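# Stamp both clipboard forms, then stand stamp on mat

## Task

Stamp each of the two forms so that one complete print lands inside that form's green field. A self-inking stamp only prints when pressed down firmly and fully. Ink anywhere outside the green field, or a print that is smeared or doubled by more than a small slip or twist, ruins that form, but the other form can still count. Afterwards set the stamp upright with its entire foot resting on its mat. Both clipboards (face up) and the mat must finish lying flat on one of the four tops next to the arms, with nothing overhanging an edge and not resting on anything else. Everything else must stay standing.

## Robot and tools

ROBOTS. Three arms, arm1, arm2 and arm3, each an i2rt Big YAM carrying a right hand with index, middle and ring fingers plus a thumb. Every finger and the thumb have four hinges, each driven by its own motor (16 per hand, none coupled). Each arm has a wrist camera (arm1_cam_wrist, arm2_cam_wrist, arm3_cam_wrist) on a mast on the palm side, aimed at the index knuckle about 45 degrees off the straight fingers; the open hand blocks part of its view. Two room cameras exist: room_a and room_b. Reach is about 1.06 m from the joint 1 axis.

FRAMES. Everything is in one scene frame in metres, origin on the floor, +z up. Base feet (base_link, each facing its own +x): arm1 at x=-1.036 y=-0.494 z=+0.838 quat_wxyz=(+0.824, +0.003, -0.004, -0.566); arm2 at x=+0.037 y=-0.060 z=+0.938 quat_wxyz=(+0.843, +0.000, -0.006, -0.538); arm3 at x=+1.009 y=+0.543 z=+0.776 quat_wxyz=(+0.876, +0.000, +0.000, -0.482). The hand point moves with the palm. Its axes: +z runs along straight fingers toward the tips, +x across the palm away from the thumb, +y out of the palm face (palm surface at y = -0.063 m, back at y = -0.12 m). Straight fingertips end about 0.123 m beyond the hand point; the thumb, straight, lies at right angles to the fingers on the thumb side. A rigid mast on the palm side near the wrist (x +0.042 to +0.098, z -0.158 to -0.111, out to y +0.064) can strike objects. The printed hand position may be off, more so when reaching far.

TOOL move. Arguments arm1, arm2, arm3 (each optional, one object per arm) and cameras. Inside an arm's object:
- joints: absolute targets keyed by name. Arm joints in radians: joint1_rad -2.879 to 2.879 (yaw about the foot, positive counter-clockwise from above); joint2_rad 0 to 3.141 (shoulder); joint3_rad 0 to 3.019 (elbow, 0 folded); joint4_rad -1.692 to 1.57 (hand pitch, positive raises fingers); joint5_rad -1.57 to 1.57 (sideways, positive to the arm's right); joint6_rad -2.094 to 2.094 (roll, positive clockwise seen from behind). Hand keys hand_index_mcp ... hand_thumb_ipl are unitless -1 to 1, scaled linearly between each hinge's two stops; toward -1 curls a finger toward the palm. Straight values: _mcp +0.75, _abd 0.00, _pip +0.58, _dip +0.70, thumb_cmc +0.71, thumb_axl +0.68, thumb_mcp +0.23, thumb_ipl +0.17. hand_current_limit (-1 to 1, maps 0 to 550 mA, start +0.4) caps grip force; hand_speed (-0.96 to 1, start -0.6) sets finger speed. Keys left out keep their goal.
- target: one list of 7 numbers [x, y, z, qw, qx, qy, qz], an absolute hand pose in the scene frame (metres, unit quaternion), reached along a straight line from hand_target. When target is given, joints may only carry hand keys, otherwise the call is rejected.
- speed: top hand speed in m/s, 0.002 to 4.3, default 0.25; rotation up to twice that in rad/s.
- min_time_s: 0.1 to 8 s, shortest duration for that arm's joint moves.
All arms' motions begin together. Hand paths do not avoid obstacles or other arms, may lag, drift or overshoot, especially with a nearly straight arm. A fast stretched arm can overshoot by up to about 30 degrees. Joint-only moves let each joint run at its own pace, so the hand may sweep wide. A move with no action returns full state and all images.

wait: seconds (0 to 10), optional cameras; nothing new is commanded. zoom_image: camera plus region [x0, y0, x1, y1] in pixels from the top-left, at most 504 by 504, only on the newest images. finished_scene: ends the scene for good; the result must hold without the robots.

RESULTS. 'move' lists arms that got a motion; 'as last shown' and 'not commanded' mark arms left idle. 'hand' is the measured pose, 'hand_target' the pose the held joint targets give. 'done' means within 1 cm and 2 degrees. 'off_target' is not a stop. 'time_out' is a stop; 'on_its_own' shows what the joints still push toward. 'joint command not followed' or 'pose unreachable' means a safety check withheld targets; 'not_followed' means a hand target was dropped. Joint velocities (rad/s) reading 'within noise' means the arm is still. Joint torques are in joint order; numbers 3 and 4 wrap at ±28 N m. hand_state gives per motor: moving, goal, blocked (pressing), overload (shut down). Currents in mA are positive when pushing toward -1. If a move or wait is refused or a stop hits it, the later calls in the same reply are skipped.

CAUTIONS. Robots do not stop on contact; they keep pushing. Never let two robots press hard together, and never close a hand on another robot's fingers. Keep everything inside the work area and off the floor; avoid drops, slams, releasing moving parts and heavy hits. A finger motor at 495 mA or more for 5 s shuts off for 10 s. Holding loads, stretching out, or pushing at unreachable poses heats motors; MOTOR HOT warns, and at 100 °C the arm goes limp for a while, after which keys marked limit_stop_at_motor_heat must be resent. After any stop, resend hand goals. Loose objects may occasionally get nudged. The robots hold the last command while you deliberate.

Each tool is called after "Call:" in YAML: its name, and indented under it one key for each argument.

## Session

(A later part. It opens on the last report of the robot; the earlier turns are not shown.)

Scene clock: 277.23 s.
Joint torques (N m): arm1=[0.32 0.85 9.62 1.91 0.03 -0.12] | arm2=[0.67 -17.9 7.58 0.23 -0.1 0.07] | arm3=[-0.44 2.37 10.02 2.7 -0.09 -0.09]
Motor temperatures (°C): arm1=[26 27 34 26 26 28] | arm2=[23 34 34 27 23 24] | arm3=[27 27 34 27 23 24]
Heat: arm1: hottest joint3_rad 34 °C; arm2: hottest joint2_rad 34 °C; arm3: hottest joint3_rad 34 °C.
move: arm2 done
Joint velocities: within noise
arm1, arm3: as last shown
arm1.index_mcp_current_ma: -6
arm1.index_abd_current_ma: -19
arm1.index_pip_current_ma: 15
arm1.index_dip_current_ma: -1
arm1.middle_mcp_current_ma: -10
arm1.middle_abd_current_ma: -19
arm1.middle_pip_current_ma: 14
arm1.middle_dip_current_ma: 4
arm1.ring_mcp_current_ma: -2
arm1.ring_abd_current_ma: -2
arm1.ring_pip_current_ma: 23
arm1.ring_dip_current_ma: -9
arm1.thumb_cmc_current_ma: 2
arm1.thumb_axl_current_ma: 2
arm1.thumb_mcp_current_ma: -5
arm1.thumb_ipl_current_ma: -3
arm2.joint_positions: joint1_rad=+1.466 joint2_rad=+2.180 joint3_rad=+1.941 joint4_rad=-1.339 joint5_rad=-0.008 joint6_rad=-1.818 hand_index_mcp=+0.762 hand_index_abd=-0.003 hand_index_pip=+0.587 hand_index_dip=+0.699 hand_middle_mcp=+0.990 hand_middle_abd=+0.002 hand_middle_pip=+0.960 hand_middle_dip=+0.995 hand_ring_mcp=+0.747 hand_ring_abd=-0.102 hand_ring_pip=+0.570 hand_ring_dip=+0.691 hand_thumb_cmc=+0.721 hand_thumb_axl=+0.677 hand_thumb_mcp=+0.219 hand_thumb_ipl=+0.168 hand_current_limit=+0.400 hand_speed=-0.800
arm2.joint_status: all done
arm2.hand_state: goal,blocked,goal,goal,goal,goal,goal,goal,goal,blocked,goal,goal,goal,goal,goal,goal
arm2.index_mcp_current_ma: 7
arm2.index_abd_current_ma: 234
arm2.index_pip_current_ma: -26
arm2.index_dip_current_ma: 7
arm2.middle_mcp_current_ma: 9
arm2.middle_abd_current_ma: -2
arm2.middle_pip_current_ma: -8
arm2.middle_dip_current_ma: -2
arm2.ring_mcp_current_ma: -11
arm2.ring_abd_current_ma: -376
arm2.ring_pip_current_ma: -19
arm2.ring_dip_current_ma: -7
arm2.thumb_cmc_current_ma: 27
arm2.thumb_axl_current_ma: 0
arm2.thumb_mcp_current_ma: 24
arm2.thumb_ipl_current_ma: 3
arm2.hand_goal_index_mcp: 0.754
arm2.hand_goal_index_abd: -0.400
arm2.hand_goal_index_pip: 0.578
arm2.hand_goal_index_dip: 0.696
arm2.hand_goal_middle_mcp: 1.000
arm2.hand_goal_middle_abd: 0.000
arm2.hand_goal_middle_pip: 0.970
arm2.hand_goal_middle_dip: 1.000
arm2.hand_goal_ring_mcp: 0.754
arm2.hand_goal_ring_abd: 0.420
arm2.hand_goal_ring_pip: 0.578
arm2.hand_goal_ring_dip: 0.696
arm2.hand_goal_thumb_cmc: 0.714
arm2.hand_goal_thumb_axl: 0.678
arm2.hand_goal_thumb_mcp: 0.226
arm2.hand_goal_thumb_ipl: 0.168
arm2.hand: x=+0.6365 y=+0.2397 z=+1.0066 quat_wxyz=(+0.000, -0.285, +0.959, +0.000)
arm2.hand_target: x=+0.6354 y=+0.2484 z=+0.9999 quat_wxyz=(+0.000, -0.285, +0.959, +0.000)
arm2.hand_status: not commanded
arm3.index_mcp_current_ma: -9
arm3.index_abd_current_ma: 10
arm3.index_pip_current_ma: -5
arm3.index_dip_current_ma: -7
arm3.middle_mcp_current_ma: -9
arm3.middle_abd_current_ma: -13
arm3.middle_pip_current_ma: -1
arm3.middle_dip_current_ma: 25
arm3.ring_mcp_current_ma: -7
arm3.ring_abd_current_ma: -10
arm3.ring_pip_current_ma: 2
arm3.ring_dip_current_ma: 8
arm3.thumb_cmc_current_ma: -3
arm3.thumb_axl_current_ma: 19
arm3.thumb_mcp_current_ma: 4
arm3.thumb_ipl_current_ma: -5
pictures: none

Call:
move:
  arm2: {"target":[0.6388,0.2501,0.965,0,-0.2798,0.9600,0],"speed":0.06}
  cameras: ["arm2_cam_wrist"]

Call:
zoom_image:
  camera: "arm2_cam_wrist"
  region: [200, 0, 430, 170]

Scene clock: 279.03 s.
Joint torques (N m): arm1=[0.38 0.79 9.63 1.91 0.03 -0.12] | arm2=[0.73 -16.15 7.02 0.59 -0.12 0.09] | arm3=[-0.03 2.32 10 2.69 -0.08 -0.1]
Motor temperatures (°C): arm1=[26 27 34 26 26 28] | arm2=[23 34 34 27 23 24] | arm3=[27 27 34 27 23 24]
Heat: arm1: hottest joint3_rad 34 °C; arm2: hottest joint2_rad 34 °C; arm3: hottest joint3_rad 34 °C.
move: arm2 off_target
Joint velocities: within noise
arm1, arm3: as last shown
arm1.index_mcp_current_ma: -11
arm1.index_abd_current_ma: 4
arm1.index_pip_current_ma: 17
arm1.index_dip_current_ma: -3
arm1.middle_mcp_current_ma: 13
arm1.middle_abd_current_ma: -2
arm1.middle_pip_current_ma: 25
arm1.middle_dip_current_ma: -4
arm1.ring_mcp_current_ma: 2
arm1.ring_abd_current_ma: 3
arm1.ring_pip_current_ma: -7
arm1.ring_dip_current_ma: -5
arm1.thumb_cmc_current_ma: -9
arm1.thumb_axl_current_ma: -21
arm1.thumb_mcp_current_ma: 9
arm1.thumb_ipl_current_ma: 13
arm2.joint_positions: joint1_rad=+1.466 joint2_rad=+2.191 joint3_rad=+1.914 joint4_rad=-1.279 joint5_rad=-0.008 joint6_rad=-1.809 hand_index_mcp=+0.764 hand_index_abd=-0.003 hand_index_pip=+0.588 hand_index_dip=+0.699 hand_middle_mcp=+0.989 hand_middle_abd=+0.001 hand_middle_pip=+0.960 hand_middle_dip=+0.995 hand_ring_mcp=+0.747 hand_ring_abd=-0.103 hand_ring_pip=+0.571 hand_ring_dip=+0.696 hand_thumb_cmc=+0.719 hand_thumb_axl=+0.677 hand_thumb_mcp=+0.219 hand_thumb_ipl=+0.168 hand_current_limit=+0.400 hand_speed=-0.800
arm2.joint_status: not commanded
arm2.hand_state: goal,blocked,goal,goal,goal,goal,goal,goal,goal,blocked,goal,goal,goal,goal,goal,goal
arm2.index_mcp_current_ma: 3
arm2.index_abd_current_ma: 239
arm2.index_pip_current_ma: 1
arm2.index_dip_current_ma: 17
arm2.middle_mcp_current_ma: -16
arm2.middle_abd_current_ma: -2
arm2.middle_pip_current_ma: -4
arm2.middle_dip_current_ma: -20
arm2.ring_mcp_current_ma: -12
arm2.ring_abd_current_ma: -401
arm2.ring_pip_current_ma: -2
arm2.ring_dip_current_ma: -8
arm2.thumb_cmc_current_ma: 13
arm2.thumb_axl_current_ma: -6
arm2.thumb_mcp_current_ma: -6
arm2.thumb_ipl_current_ma: 10
arm2.hand_goal_index_mcp: 0.754
arm2.hand_goal_index_abd: -0.400
arm2.hand_goal_index_pip: 0.578
arm2.hand_goal_index_dip: 0.696
arm2.hand_goal_middle_mcp: 1.000
arm2.hand_goal_middle_abd: 0.000
arm2.hand_goal_middle_pip: 0.970
arm2.hand_goal_middle_dip: 1.000
arm2.hand_goal_ring_mcp: 0.754
arm2.hand_goal_ring_abd: 0.420
arm2.hand_goal_ring_pip: 0.578
arm2.hand_goal_ring_dip: 0.696
arm2.hand_goal_thumb_cmc: 0.714
arm2.hand_goal_thumb_axl: 0.678
arm2.hand_goal_thumb_mcp: 0.226
arm2.hand_goal_thumb_ipl: 0.168
arm2.hand: x=+0.6418 y=+0.2412 z=+0.9895 quat_wxyz=(+0.011, -0.281, +0.960, +0.000)
arm2.hand_target: x=+0.6380 y=+0.2497 z=+0.9655 quat_wxyz=(+0.000, -0.280, +0.960, +0.000)
arm2.hand_status: off_target (0.026 m and 1.3 deg from the pose sent, 0.043 m and 0.6 deg at the start)
arm3.index_mcp_current_ma: 13
arm3.index_abd_current_ma: 3
arm3.index_pip_current_ma: 8
arm3.index_dip_current_ma: -18
arm3.middle_mcp_current_ma: 4
arm3.middle_abd_current_ma: -5
arm3.middle_pip_current_ma: 7
arm3.middle_dip_current_ma: 6
arm3.ring_mcp_current_ma: 1
arm3.ring_abd_current_ma: -2
arm3.ring_pip_current_ma: 7
arm3.ring_dip_current_ma: 14
arm3.thumb_cmc_current_ma: 3
arm3.thumb_axl_current_ma: 12
arm3.thumb_mcp_current_ma: -4
arm3.thumb_ipl_current_ma: 3
Images, in order (width x height): arm2_cam_wrist 672x504.

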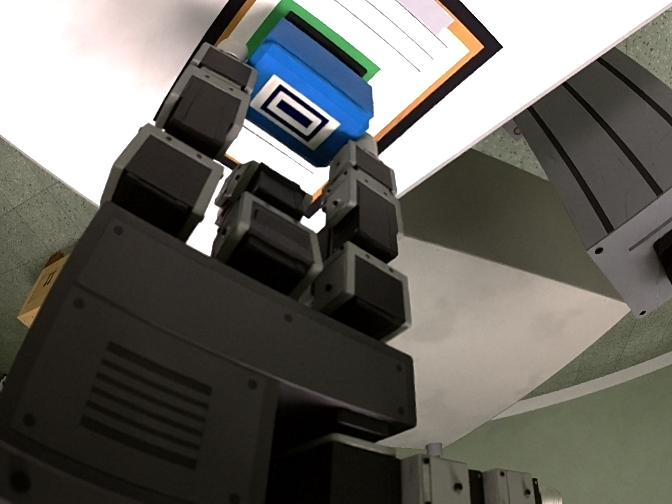

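Scaled by 2.191 from the camera's image (finer frame: 960x720).

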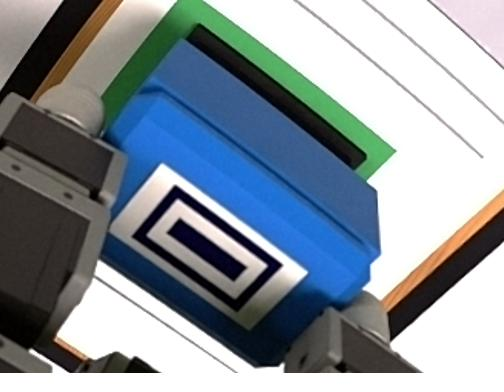

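Call:
move:
  arm2: {"target":[0.6382,0.2497,0.982,0,-0.2798,0.9600,0],"speed":0.05}

Call:
move:
  arm2: {"joints":{"hand_index_abd":0.28,"hand_ring_abd":-0.30,"hand_speed":-0.9}}
  cameras: ["arm2_cam_wrist"]

Call:
zoom_image:
  camera: "arm2_cam_wrist"
  region: [200, 0, 430, 170]

Scene clock: 282.53 s.
Joint torques (N m): arm1=[0.38 0.79 9.62 1.91 0.03 -0.12] | arm2=[0.73 -17.38 8.46 -0.55 -0.13 0.08] | arm3=[-0.5 1.85 9.87 2.76 -0.1 -0.09]
Motor temperatures (°C): arm1=[26 27 34 26 26 28] | arm2=[23 34 34 27 23 24] | arm3=[27 27 34 27 23 24]
Heat: arm1: hottest joint3_rad 34 °C; arm2: hottest joint2_rad 34 °C; arm3: hottest joint3_rad 34 °C.
move: arm2 off_target
Joint velocities: within noise
arm1, arm3: as last shown
arm1.index_mcp_current_ma: 16
arm1.index_abd_current_ma: -7
arm1.index_pip_current_ma: 13
arm1.index_dip_current_ma: -26
arm1.middle_mcp_current_ma: -3
arm1.middle_abd_current_ma: -8
arm1.middle_pip_current_ma: 29
arm1.middle_dip_current_ma: 9
arm1.ring_mcp_current_ma: 4
arm1.ring_abd_current_ma: -7
arm1.ring_pip_current_ma: 15
arm1.ring_dip_current_ma: 19
arm1.thumb_cmc_current_ma: 4
arm1.thumb_axl_current_ma: 20
arm1.thumb_mcp_current_ma: 10
arm1.thumb_ipl_current_ma: -8
arm2.joint_positions: joint1_rad=+1.466 joint2_rad=+2.191 joint3_rad=+1.914 joint4_rad=-1.280 joint5_rad=-0.008 joint6_rad=-1.808 hand_index_mcp=+0.764 hand_index_abd=-0.002 hand_index_pip=+0.589 hand_index_dip=+0.699 hand_middle_mcp=+0.989 hand_middle_abd=+0.001 hand_middle_pip=+0.960 hand_middle_dip=+0.995 hand_ring_mcp=+0.747 hand_ring_abd=-0.102 hand_ring_pip=+0.572 hand_ring_dip=+0.696 hand_thumb_cmc=+0.719 hand_thumb_axl=+0.677 hand_thumb_mcp=+0.219 hand_thumb_ipl=+0.168 hand_current_limit=+0.400 hand_speed=-0.800
arm2.joint_status: not commanded
arm2.hand_state: goal,blocked,goal,goal,goal,goal,goal,goal,goal,blocked,goal,goal,goal,goal,goal,goal
arm2.index_mcp_current_ma: 1
arm2.index_abd_current_ma: 246
arm2.index_pip_current_ma: -10
arm2.index_dip_current_ma: 4
arm2.middle_mcp_current_ma: -7
arm2.middle_abd_current_ma: 10
arm2.middle_pip_current_ma: 18
arm2.middle_dip_current_ma: -15
arm2.ring_mcp_current_ma: -1
arm2.ring_abd_current_ma: -400
arm2.ring_pip_current_ma: -11
arm2.ring_dip_current_ma: -18
arm2.thumb_cmc_current_ma: 11
arm2.thumb_axl_current_ma: 10
arm2.thumb_mcp_current_ma: 4
arm2.thumb_ipl_current_ma: 5
arm2.hand_goal_index_mcp: 0.754
arm2.hand_goal_index_abd: -0.400
arm2.hand_goal_index_pip: 0.578
arm2.hand_goal_index_dip: 0.696
arm2.hand_goal_middle_mcp: 1.000
arm2.hand_goal_middle_abd: 0.000
arm2.hand_goal_middle_pip: 0.970
arm2.hand_goal_middle_dip: 1.000
arm2.hand_goal_ring_mcp: 0.754
arm2.hand_goal_ring_abd: 0.420
arm2.hand_goal_ring_pip: 0.578
arm2.hand_goal_ring_dip: 0.696
arm2.hand_goal_thumb_cmc: 0.714
arm2.hand_goal_thumb_axl: 0.678
arm2.hand_goal_thumb_mcp: 0.226
arm2.hand_goal_thumb_ipl: 0.168
arm2.hand: x=+0.6416 y=+0.2412 z=+0.9895 quat_wxyz=(+0.011, -0.280, +0.960, +0.000)
arm2.hand_target: x=+0.6381 y=+0.2496 z=+0.9821 quat_wxyz=(+0.000, -0.280, +0.960, +0.000)
arm2.hand_status: off_target (0.012 m and 1.2 deg from the pose sent, 0.012 m and 1.3 deg at the start)
arm3.index_mcp_current_ma: 11
arm3.index_pip_current_ma: 9
arm3.index_dip_current_ma: -4
arm3.middle_mcp_current_ma: 3
arm3.middle_pip_current_ma: -7
arm3.middle_dip_current_ma: 10
arm3.ring_mcp_current_ma: 10
arm3.ring_abd_current_ma: -17
arm3.ring_pip_current_ma: -12
arm3.ring_dip_current_ma: -6
arm3.thumb_cmc_current_ma: -2
arm3.thumb_axl_current_ma: 8
arm3.thumb_mcp_current_ma: -12
arm3.thumb_ipl_current_ma: 2
pictures: none

Scene clock: 284.73 s.
Joint torques (N m): arm1=[0.38 0.79 9.63 1.92 0.03 -0.12] | arm2=[0.73 -17.32 8.43 -0.32 -0.13 0.07] | arm3=[-0.38 2.32 9.78 2.67 -0.07 -0.08]
Motor temperatures (°C): arm1=[26 27 34 26 26 28] | arm2=[23 33 34 27 23 24] | arm3=[27 27 34 27 23 24]
Heat: arm1: hottest joint3_rad 34 °C; arm2: hottest joint3_rad 34 °C; arm3: hottest joint3_rad 34 °C.
move: arm2 off_target
Joint velocities: within noise
arm1, arm3: as last shown
arm1.index_mcp_current_ma: -2
arm1.index_abd_current_ma: 7
arm1.index_pip_current_ma: 12
arm1.index_dip_current_ma: -6
arm1.middle_mcp_current_ma: -7
arm1.middle_abd_current_ma: -19
arm1.middle_pip_current_ma: -1
arm1.middle_dip_current_ma: 4
arm1.ring_mcp_current_ma: 24
arm1.ring_abd_current_ma: -22
arm1.ring_pip_current_ma: 2
arm1.ring_dip_current_ma: 9
arm1.thumb_cmc_current_ma: -2
arm1.thumb_axl_current_ma: -11
arm1.thumb_mcp_current_ma: 7
arm1.thumb_ipl_current_ma: -12
arm2.joint_positions: joint1_rad=+1.466 joint2_rad=+2.191 joint3_rad=+1.914 joint4_rad=-1.287 joint5_rad=-0.008 joint6_rad=-1.807 hand_index_mcp=+0.754 hand_index_abd=+0.260 hand_index_pip=+0.579 hand_index_dip=+0.699 hand_middle_mcp=+0.989 hand_middle_abd=+0.001 hand_middle_pip=+0.960 hand_middle_dip=+0.995 hand_ring_mcp=+0.747 hand_ring_abd=-0.279 hand_ring_pip=+0.570 hand_ring_dip=+0.697 hand_thumb_cmc=+0.719 hand_thumb_axl=+0.677 hand_thumb_mcp=+0.219 hand_thumb_ipl=+0.168 hand_current_limit=+0.400 hand_speed=-0.900
arm2.joint_status: hand_ring_abd off_target (ended at -0.279, target -0.300); the others done
arm2.hand_state: goal,goal,goal,goal,goal,goal,goal,goal,goal,blocked,goal,goal,goal,goal,goal,goal
arm2.index_mcp_current_ma: -9
arm2.index_abd_current_ma: 5
arm2.index_pip_current_ma: -8
arm2.index_dip_current_ma: -21
arm2.middle_mcp_current_ma: 13
arm2.middle_abd_current_ma: -1
arm2.middle_pip_current_ma: 6
arm2.middle_dip_current_ma: -14
arm2.ring_mcp_current_ma: -26
arm2.ring_abd_current_ma: -13
arm2.ring_pip_current_ma: -32
arm2.ring_dip_current_ma: -25
arm2.thumb_cmc_current_ma: 9
arm2.thumb_axl_current_ma: 30
arm2.thumb_mcp_current_ma: 19
arm2.thumb_ipl_current_ma: -14
arm2.hand_goal_index_mcp: 0.754
arm2.hand_goal_index_abd: 0.280
arm2.hand_goal_index_pip: 0.578
arm2.hand_goal_index_dip: 0.696
arm2.hand_goal_middle_mcp: 1.000
arm2.hand_goal_middle_abd: 0.000
arm2.hand_goal_middle_pip: 0.970
arm2.hand_goal_middle_dip: 1.000
arm2.hand_goal_ring_mcp: 0.754
arm2.hand_goal_ring_abd: -0.300
arm2.hand_goal_ring_pip: 0.578
arm2.hand_goal_ring_dip: 0.696
arm2.hand_goal_thumb_cmc: 0.714
arm2.hand_goal_thumb_axl: 0.678
arm2.hand_goal_thumb_mcp: 0.226
arm2.hand_goal_thumb_ipl: 0.168
arm2.hand: x=+0.6401 y=+0.2406 z=+0.9895 quat_wxyz=(+0.007, -0.279, +0.960, +0.000)
arm2.hand_target: x=+0.6380 y=+0.2496 z=+0.9821 quat_wxyz=(+0.000, -0.280, +0.960, +0.000)
arm2.hand_status: not commanded
arm3.index_mcp_current_ma: 10
arm3.index_abd_current_ma: 4
arm3.index_pip_current_ma: 0
arm3.index_dip_current_ma: 1
arm3.middle_mcp_current_ma: -5
arm3.middle_pip_current_ma: 2
arm3.middle_dip_current_ma: 13
arm3.ring_mcp_current_ma: 0
arm3.ring_abd_current_ma: -12
arm3.ring_pip_current_ma: -11
arm3.ring_dip_current_ma: -10
arm3.thumb_cmc_current_ma: -6
arm3.thumb_axl_current_ma: 4
arm3.thumb_mcp_current_ma: -6
arm3.thumb_ipl_current_ma: -27
Images, in order (width x height): arm2_cam_wrist 672x504.

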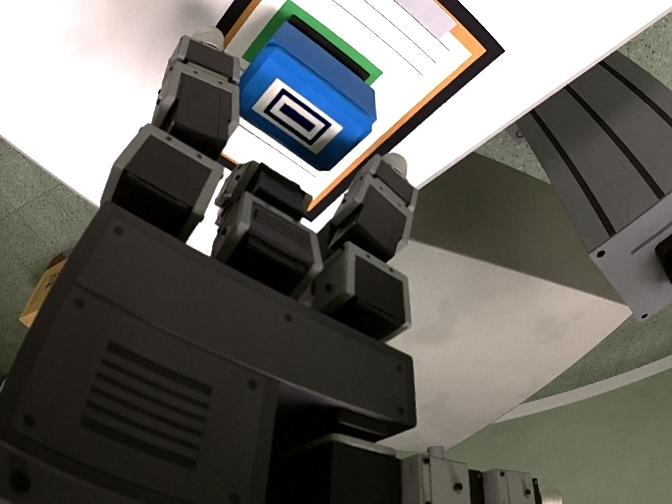

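Scaled by 2.191 from the camera's image (finer frame: 960x720).

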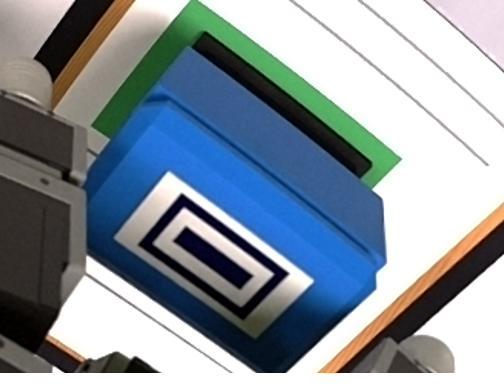

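Call:
zoom_image:
  camera: "arm2_cam_wrist"
  region: [270, 0, 400, 97]

Scaled by 3.877 from the camera's image (finer frame: 960x720).

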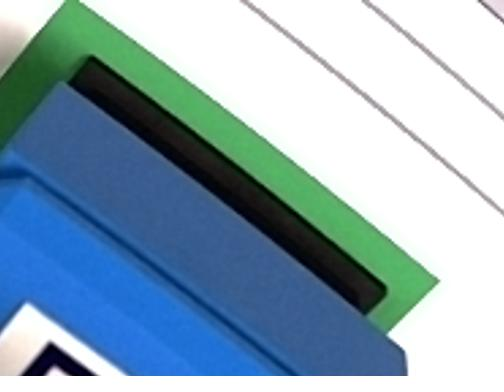

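Call:
move:
  arm2: {"joints":{"hand_index_abd":0.34,"hand_ring_abd":-0.42,"hand_speed":-0.8}}

Call:
move:
  arm2: {"target":[0.6378,0.2470,1.12,0,-0.2798,0.9600,0],"speed":0.3}
  cameras: ["arm2_cam_wrist","room_a","room_b"]

Scene clock: 288.23 s.
Joint torques (N m): arm1=[0.38 0.79 9.63 1.91 0.03 -0.12] | arm2=[0.73 -17.26 8.42 -0.32 -0.13 0.06] | arm3=[-0.26 2.2 9.96 2.59 -0.1 -0.08]
Motor temperatures (°C): arm1=[26 27 34 26 26 28] | arm2=[23 33 33 27 23 24] | arm3=[27 27 34 27 23 24]
Heat: arm1: hottest joint3_rad 34 °C; arm2: hottest joint2_rad 33 °C; arm3: hottest joint3_rad 34 °C.
move: arm2 off_target
Joint velocities: within noise
arm1, arm3: as last shown
arm1.index_mcp_current_ma: -21
arm1.index_abd_current_ma: 5
arm1.index_pip_current_ma: 5
arm1.index_dip_current_ma: 19
arm1.middle_mcp_current_ma: 30
arm1.middle_abd_current_ma: -12
arm1.middle_pip_current_ma: -2
arm1.middle_dip_current_ma: -13
arm1.ring_mcp_current_ma: 4
arm1.ring_abd_current_ma: -1
arm1.ring_pip_current_ma: 17
arm1.ring_dip_current_ma: 28
arm1.thumb_cmc_current_ma: 6
arm1.thumb_axl_current_ma: -6
arm1.thumb_mcp_current_ma: 9
arm1.thumb_ipl_current_ma: 3
arm2.joint_positions: joint1_rad=+1.466 joint2_rad=+2.191 joint3_rad=+1.914 joint4_rad=-1.287 joint5_rad=-0.008 joint6_rad=-1.807 hand_index_mcp=+0.754 hand_index_abd=+0.319 hand_index_pip=+0.579 hand_index_dip=+0.699 hand_middle_mcp=+0.989 hand_middle_abd=+0.001 hand_middle_pip=+0.960 hand_middle_dip=+0.995 hand_ring_mcp=+0.747 hand_ring_abd=-0.398 hand_ring_pip=+0.570 hand_ring_dip=+0.697 hand_thumb_cmc=+0.719 hand_thumb_axl=+0.677 hand_thumb_mcp=+0.219 hand_thumb_ipl=+0.168 hand_current_limit=+0.400 hand_speed=-0.800
arm2.joint_status: hand_index_abd off_target (ended at +0.319, target +0.340); hand_ring_abd off_target (ended at -0.398, target -0.420); the others done
arm2.hand_state: goal,blocked,goal,goal,goal,goal,goal,goal,goal,blocked,goal,goal,goal,goal,goal,goal
arm2.index_mcp_current_ma: 1
arm2.index_abd_current_ma: -35
arm2.index_pip_current_ma: 4
arm2.index_dip_current_ma: 1
arm2.middle_mcp_current_ma: -6
arm2.middle_abd_current_ma: 17
arm2.middle_pip_current_ma: 13
arm2.middle_dip_current_ma: 7
arm2.ring_mcp_current_ma: -16
arm2.ring_abd_current_ma: -24
arm2.ring_pip_current_ma: -2
arm2.ring_dip_current_ma: -10
arm2.thumb_cmc_current_ma: 13
arm2.thumb_axl_current_ma: 4
arm2.thumb_mcp_current_ma: -3
arm2.thumb_ipl_current_ma: -2
arm2.hand_goal_index_mcp: 0.754
arm2.hand_goal_index_abd: 0.340
arm2.hand_goal_index_pip: 0.578
arm2.hand_goal_index_dip: 0.696
arm2.hand_goal_middle_mcp: 1.000
arm2.hand_goal_middle_abd: 0.000
arm2.hand_goal_middle_pip: 0.970
arm2.hand_goal_middle_dip: 1.000
arm2.hand_goal_ring_mcp: 0.754
arm2.hand_goal_ring_abd: -0.420
arm2.hand_goal_ring_pip: 0.578
arm2.hand_goal_ring_dip: 0.696
arm2.hand_goal_thumb_cmc: 0.714
arm2.hand_goal_thumb_axl: 0.678
arm2.hand_goal_thumb_mcp: 0.226
arm2.hand_goal_thumb_ipl: 0.168
arm2.hand: x=+0.6401 y=+0.2406 z=+0.9895 quat_wxyz=(+0.007, -0.279, +0.960, +0.000)
arm2.hand_target: x=+0.6380 y=+0.2496 z=+0.9821 quat_wxyz=(+0.000, -0.280, +0.960, +0.000)
arm2.hand_status: not commanded
arm3.index_mcp_current_ma: 6
arm3.index_abd_current_ma: 12
arm3.index_pip_current_ma: 4
arm3.index_dip_current_ma: -10
arm3.middle_mcp_current_ma: 2
arm3.middle_abd_current_ma: -3
arm3.middle_pip_current_ma: 4
arm3.middle_dip_current_ma: 2
arm3.ring_mcp_current_ma: 2
arm3.ring_abd_current_ma: -7
arm3.ring_pip_current_ma: -15
arm3.ring_dip_current_ma: 6
arm3.thumb_cmc_current_ma: 1
arm3.thumb_axl_current_ma: 0
arm3.thumb_mcp_current_ma: -2
arm3.thumb_ipl_current_ma: -15
pictures: none

Scene clock: 289.57 s.
Joint torques (N m): arm1=[0.38 0.79 9.63 1.91 0.03 -0.12] | arm2=[0.26 -16.91 9.89 -0.4 -0.14 0.01] | arm3=[0.03 2.9 9.98 2.67 -0.09 -0.12]
Motor temperatures (°C): arm1=[26 27 34 26 26 28] | arm2=[23 33 33 27 23 24] | arm3=[27 27 34 27 23 24]
Heat: arm1: hottest joint3_rad 34 °C; arm2: hottest joint2_rad 33 °C; arm3: hottest joint3_rad 34 °C.
move: arm2 done
Joint velocities: within noise
arm1.joint_positions: joint1_rad=-0.559 joint2_rad=+0.596 joint3_rad=+1.412 joint4_rad=-1.322 joint5_rad=+0.086 joint6_rad=+1.013 hand_index_mcp=+0.755 hand_index_abd=+0.000 hand_index_pip=+0.577 hand_index_dip=+0.696 hand_middle_mcp=+0.755 hand_middle_abd=+0.000 hand_middle_pip=+0.577 hand_middle_dip=+0.696 hand_ring_mcp=+0.756 hand_ring_abd=+0.000 hand_ring_pip=+0.577 hand_ring_dip=+0.696 hand_thumb_cmc=+0.715 hand_thumb_axl=+0.677 hand_thumb_mcp=+0.226 hand_thumb_ipl=+0.168 hand_current_limit=+0.400 hand_speed=-0.600
arm1.joint_status: not commanded
arm1.hand_state: goal,goal,goal,goal,goal,goal,goal,goal,goal,goal,goal,goal,goal,goal,goal,goal
arm1.index_mcp_current_ma: -16
arm1.index_abd_current_ma: 2
arm1.index_pip_current_ma: 9
arm1.index_dip_current_ma: 3
arm1.middle_mcp_current_ma: 9
arm1.middle_abd_current_ma: -22
arm1.middle_pip_current_ma: 11
arm1.middle_dip_current_ma: -3
arm1.ring_mcp_current_ma: 16
arm1.ring_abd_current_ma: 0
arm1.ring_pip_current_ma: -1
arm1.ring_dip_current_ma: 20
arm1.thumb_cmc_current_ma: 6
arm1.thumb_axl_current_ma: 6
arm1.thumb_mcp_current_ma: 8
arm1.thumb_ipl_current_ma: 1
arm1.hand_goal_index_mcp: 0.754
arm1.hand_goal_index_abd: 0.000
arm1.hand_goal_index_pip: 0.576
arm1.hand_goal_index_dip: 0.696
arm1.hand_goal_middle_mcp: 0.754
arm1.hand_goal_middle_abd: 0.000
arm1.hand_goal_middle_pip: 0.576
arm1.hand_goal_middle_dip: 0.696
arm1.hand_goal_ring_mcp: 0.754
arm1.hand_goal_ring_abd: 0.000
arm1.hand_goal_ring_pip: 0.576
arm1.hand_goal_ring_dip: 0.696
arm1.hand_goal_thumb_cmc: 0.714
arm1.hand_goal_thumb_axl: 0.678
arm1.hand_goal_thumb_mcp: 0.226
arm1.hand_goal_thumb_ipl: 0.168
arm1.hand: x=-1.1829 y=-0.7024 z=+1.4206 quat_wxyz=(+0.477, +0.696, -0.508, +0.172)
arm1.hand_target: x=-1.1825 y=-0.6996 z=+1.4322 quat_wxyz=(+0.487, +0.690, -0.504, +0.177)
arm1.hand_status: not commanded
arm2.joint_positions: joint1_rad=+1.466 joint2_rad=+2.131 joint3_rad=+2.166 joint4_rad=-1.610 joint5_rad=-0.008 joint6_rad=-1.807 hand_index_mcp=+0.754 hand_index_abd=+0.319 hand_index_pip=+0.579 hand_index_dip=+0.699 hand_middle_mcp=+0.989 hand_middle_abd=+0.002 hand_middle_pip=+0.960 hand_middle_dip=+0.995 hand_ring_mcp=+0.747 hand_ring_abd=-0.398 hand_ring_pip=+0.570 hand_ring_dip=+0.697 hand_thumb_cmc=+0.719 hand_thumb_axl=+0.677 hand_thumb_mcp=+0.219 hand_thumb_ipl=+0.168 hand_current_limit=+0.400 hand_speed=-0.800
arm2.joint_status: not commanded
arm2.hand_state: goal,blocked,goal,goal,goal,goal,goal,goal,goal,blocked,goal,goal,goal,goal,goal,goal
arm2.index_mcp_current_ma: 27
arm2.index_abd_current_ma: -10
arm2.index_pip_current_ma: 8
arm2.index_dip_current_ma: -8
arm2.middle_mcp_current_ma: 3
arm2.middle_abd_current_ma: -5
arm2.middle_pip_current_ma: 15
arm2.middle_dip_current_ma: -11
arm2.ring_mcp_current_ma: -22
arm2.ring_abd_current_ma: -14
arm2.ring_pip_current_ma: 2
arm2.ring_dip_current_ma: 21
arm2.thumb_cmc_current_ma: 8
arm2.thumb_axl_current_ma: 7
arm2.thumb_mcp_current_ma: -3
arm2.thumb_ipl_current_ma: 12
arm2.hand_goal_index_mcp: 0.754
arm2.hand_goal_index_abd: 0.340
arm2.hand_goal_index_pip: 0.578
arm2.hand_goal_index_dip: 0.696
arm2.hand_goal_middle_mcp: 1.000
arm2.hand_goal_middle_abd: 0.000
arm2.hand_goal_middle_pip: 0.970
arm2.hand_goal_middle_dip: 1.000
arm2.hand_goal_ring_mcp: 0.754
arm2.hand_goal_ring_abd: -0.420
arm2.hand_goal_ring_pip: 0.578
arm2.hand_goal_ring_dip: 0.696
arm2.hand_goal_thumb_cmc: 0.714
arm2.hand_goal_thumb_axl: 0.678
arm2.hand_goal_thumb_mcp: 0.226
arm2.hand_goal_thumb_ipl: 0.168
arm2.hand: x=+0.6341 y=+0.2399 z=+1.1237 quat_wxyz=(+0.002, -0.279, +0.960, -0.001)
arm2.hand_target: x=+0.6376 y=+0.2470 z=+1.1200 quat_wxyz=(+0.000, -0.280, +0.960, +0.000)
arm2.hand_status: done (0.009 m and 0.3 deg from the pose sent, 0.131 m and 0.8 deg at the start)
arm3.joint_positions: joint1_rad=-0.091 joint2_rad=+0.578 joint3_rad=+1.342 joint4_rad=-1.238 joint5_rad=-0.091 joint6_rad=+0.998 hand_index_mcp=+0.757 hand_index_abd=+0.000 hand_index_pip=+0.577 hand_index_dip=+0.696 hand_middle_mcp=+0.757 hand_middle_abd=+0.001 hand_middle_pip=+0.577 hand_middle_dip=+0.696 hand_ring_mcp=+0.757 hand_ring_abd=+0.001 hand_ring_pip=+0.577 hand_ring_dip=+0.696 hand_thumb_cmc=+0.717 hand_thumb_axl=+0.677 hand_thumb_mcp=+0.226 hand_thumb_ipl=+0.168 hand_current_limit=+0.400 hand_speed=-0.600
arm3.joint_status: not commanded
arm3.hand_state: goal,goal,goal,goal,goal,goal,goal,goal,goal,goal,goal,goal,goal,goal,goal,goal
arm3.index_mcp_current_ma: 12
arm3.index_abd_current_ma: 11
arm3.index_pip_current_ma: -4
arm3.index_dip_current_ma: -4
arm3.middle_mcp_current_ma: 16
arm3.middle_abd_current_ma: -5
arm3.middle_pip_current_ma: 4
arm3.middle_dip_current_ma: 21
arm3.ring_mcp_current_ma: -4
arm3.ring_abd_current_ma: -8
arm3.ring_pip_current_ma: 2
arm3.ring_dip_current_ma: -3
arm3.thumb_cmc_current_ma: 12
arm3.thumb_axl_current_ma: 9
arm3.thumb_mcp_current_ma: -10
arm3.thumb_ipl_current_ma: 1
arm3.hand_goal_index_mcp: 0.754
arm3.hand_goal_index_abd: 0.000
arm3.hand_goal_index_pip: 0.576
arm3.hand_goal_index_dip: 0.696
arm3.hand_goal_middle_mcp: 0.754
arm3.hand_goal_middle_abd: 0.000
arm3.hand_goal_middle_pip: 0.576
arm3.hand_goal_middle_dip: 0.696
arm3.hand_goal_ring_mcp: 0.754
arm3.hand_goal_ring_abd: 0.000
arm3.hand_goal_ring_pip: 0.576
arm3.hand_goal_ring_dip: 0.696
arm3.hand_goal_thumb_cmc: 0.714
arm3.hand_goal_thumb_axl: 0.678
arm3.hand_goal_thumb_mcp: 0.226
arm3.hand_goal_thumb_ipl: 0.168
arm3.hand: x=+1.0652 y=+0.2841 z=+1.3427 quat_wxyz=(+0.359, +0.830, -0.197, +0.379)
arm3.hand_target: x=+1.0637 y=+0.2869 z=+1.3560 quat_wxyz=(+0.369, +0.822, -0.195, +0.387)
arm3.hand_status: not commanded
Images, in order (width x height): arm2_cam_wrist 672x504, room_a 672x504, room_b 672x504.

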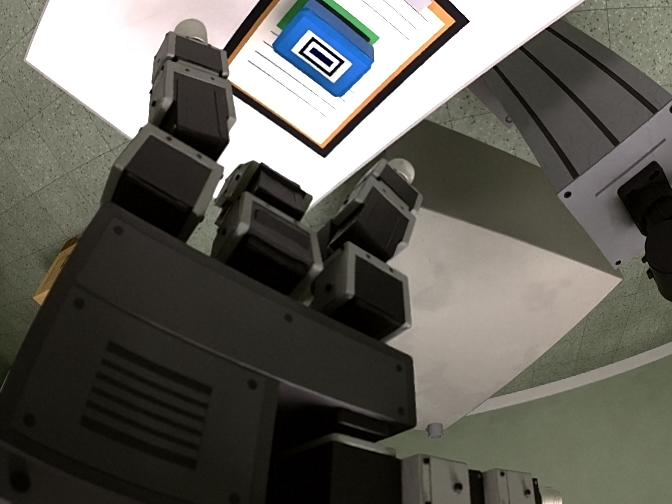

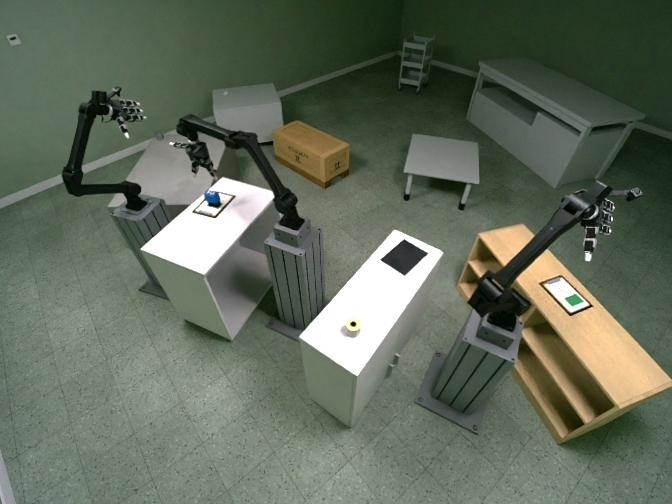

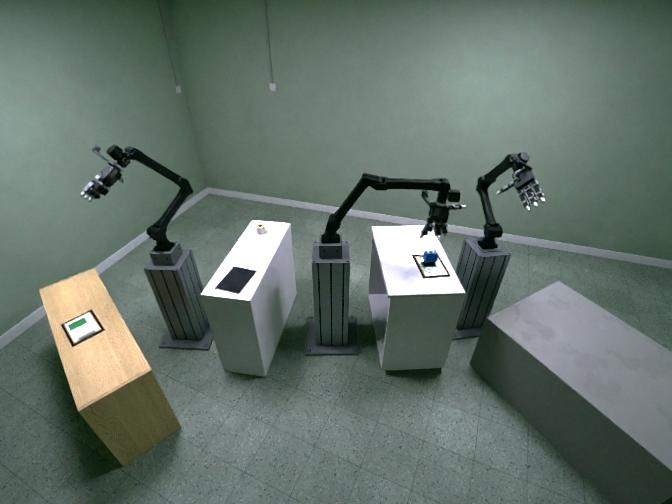

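Call:
zoom_image:
  camera: "arm2_cam_wrist"
  region: [240, 0, 400, 120]

Call:
zoom_image:
  camera: "room_b"
  region: [380, 220, 480, 295]

Scaled by 3.150 from the camera's image (finer frame: 960x720).

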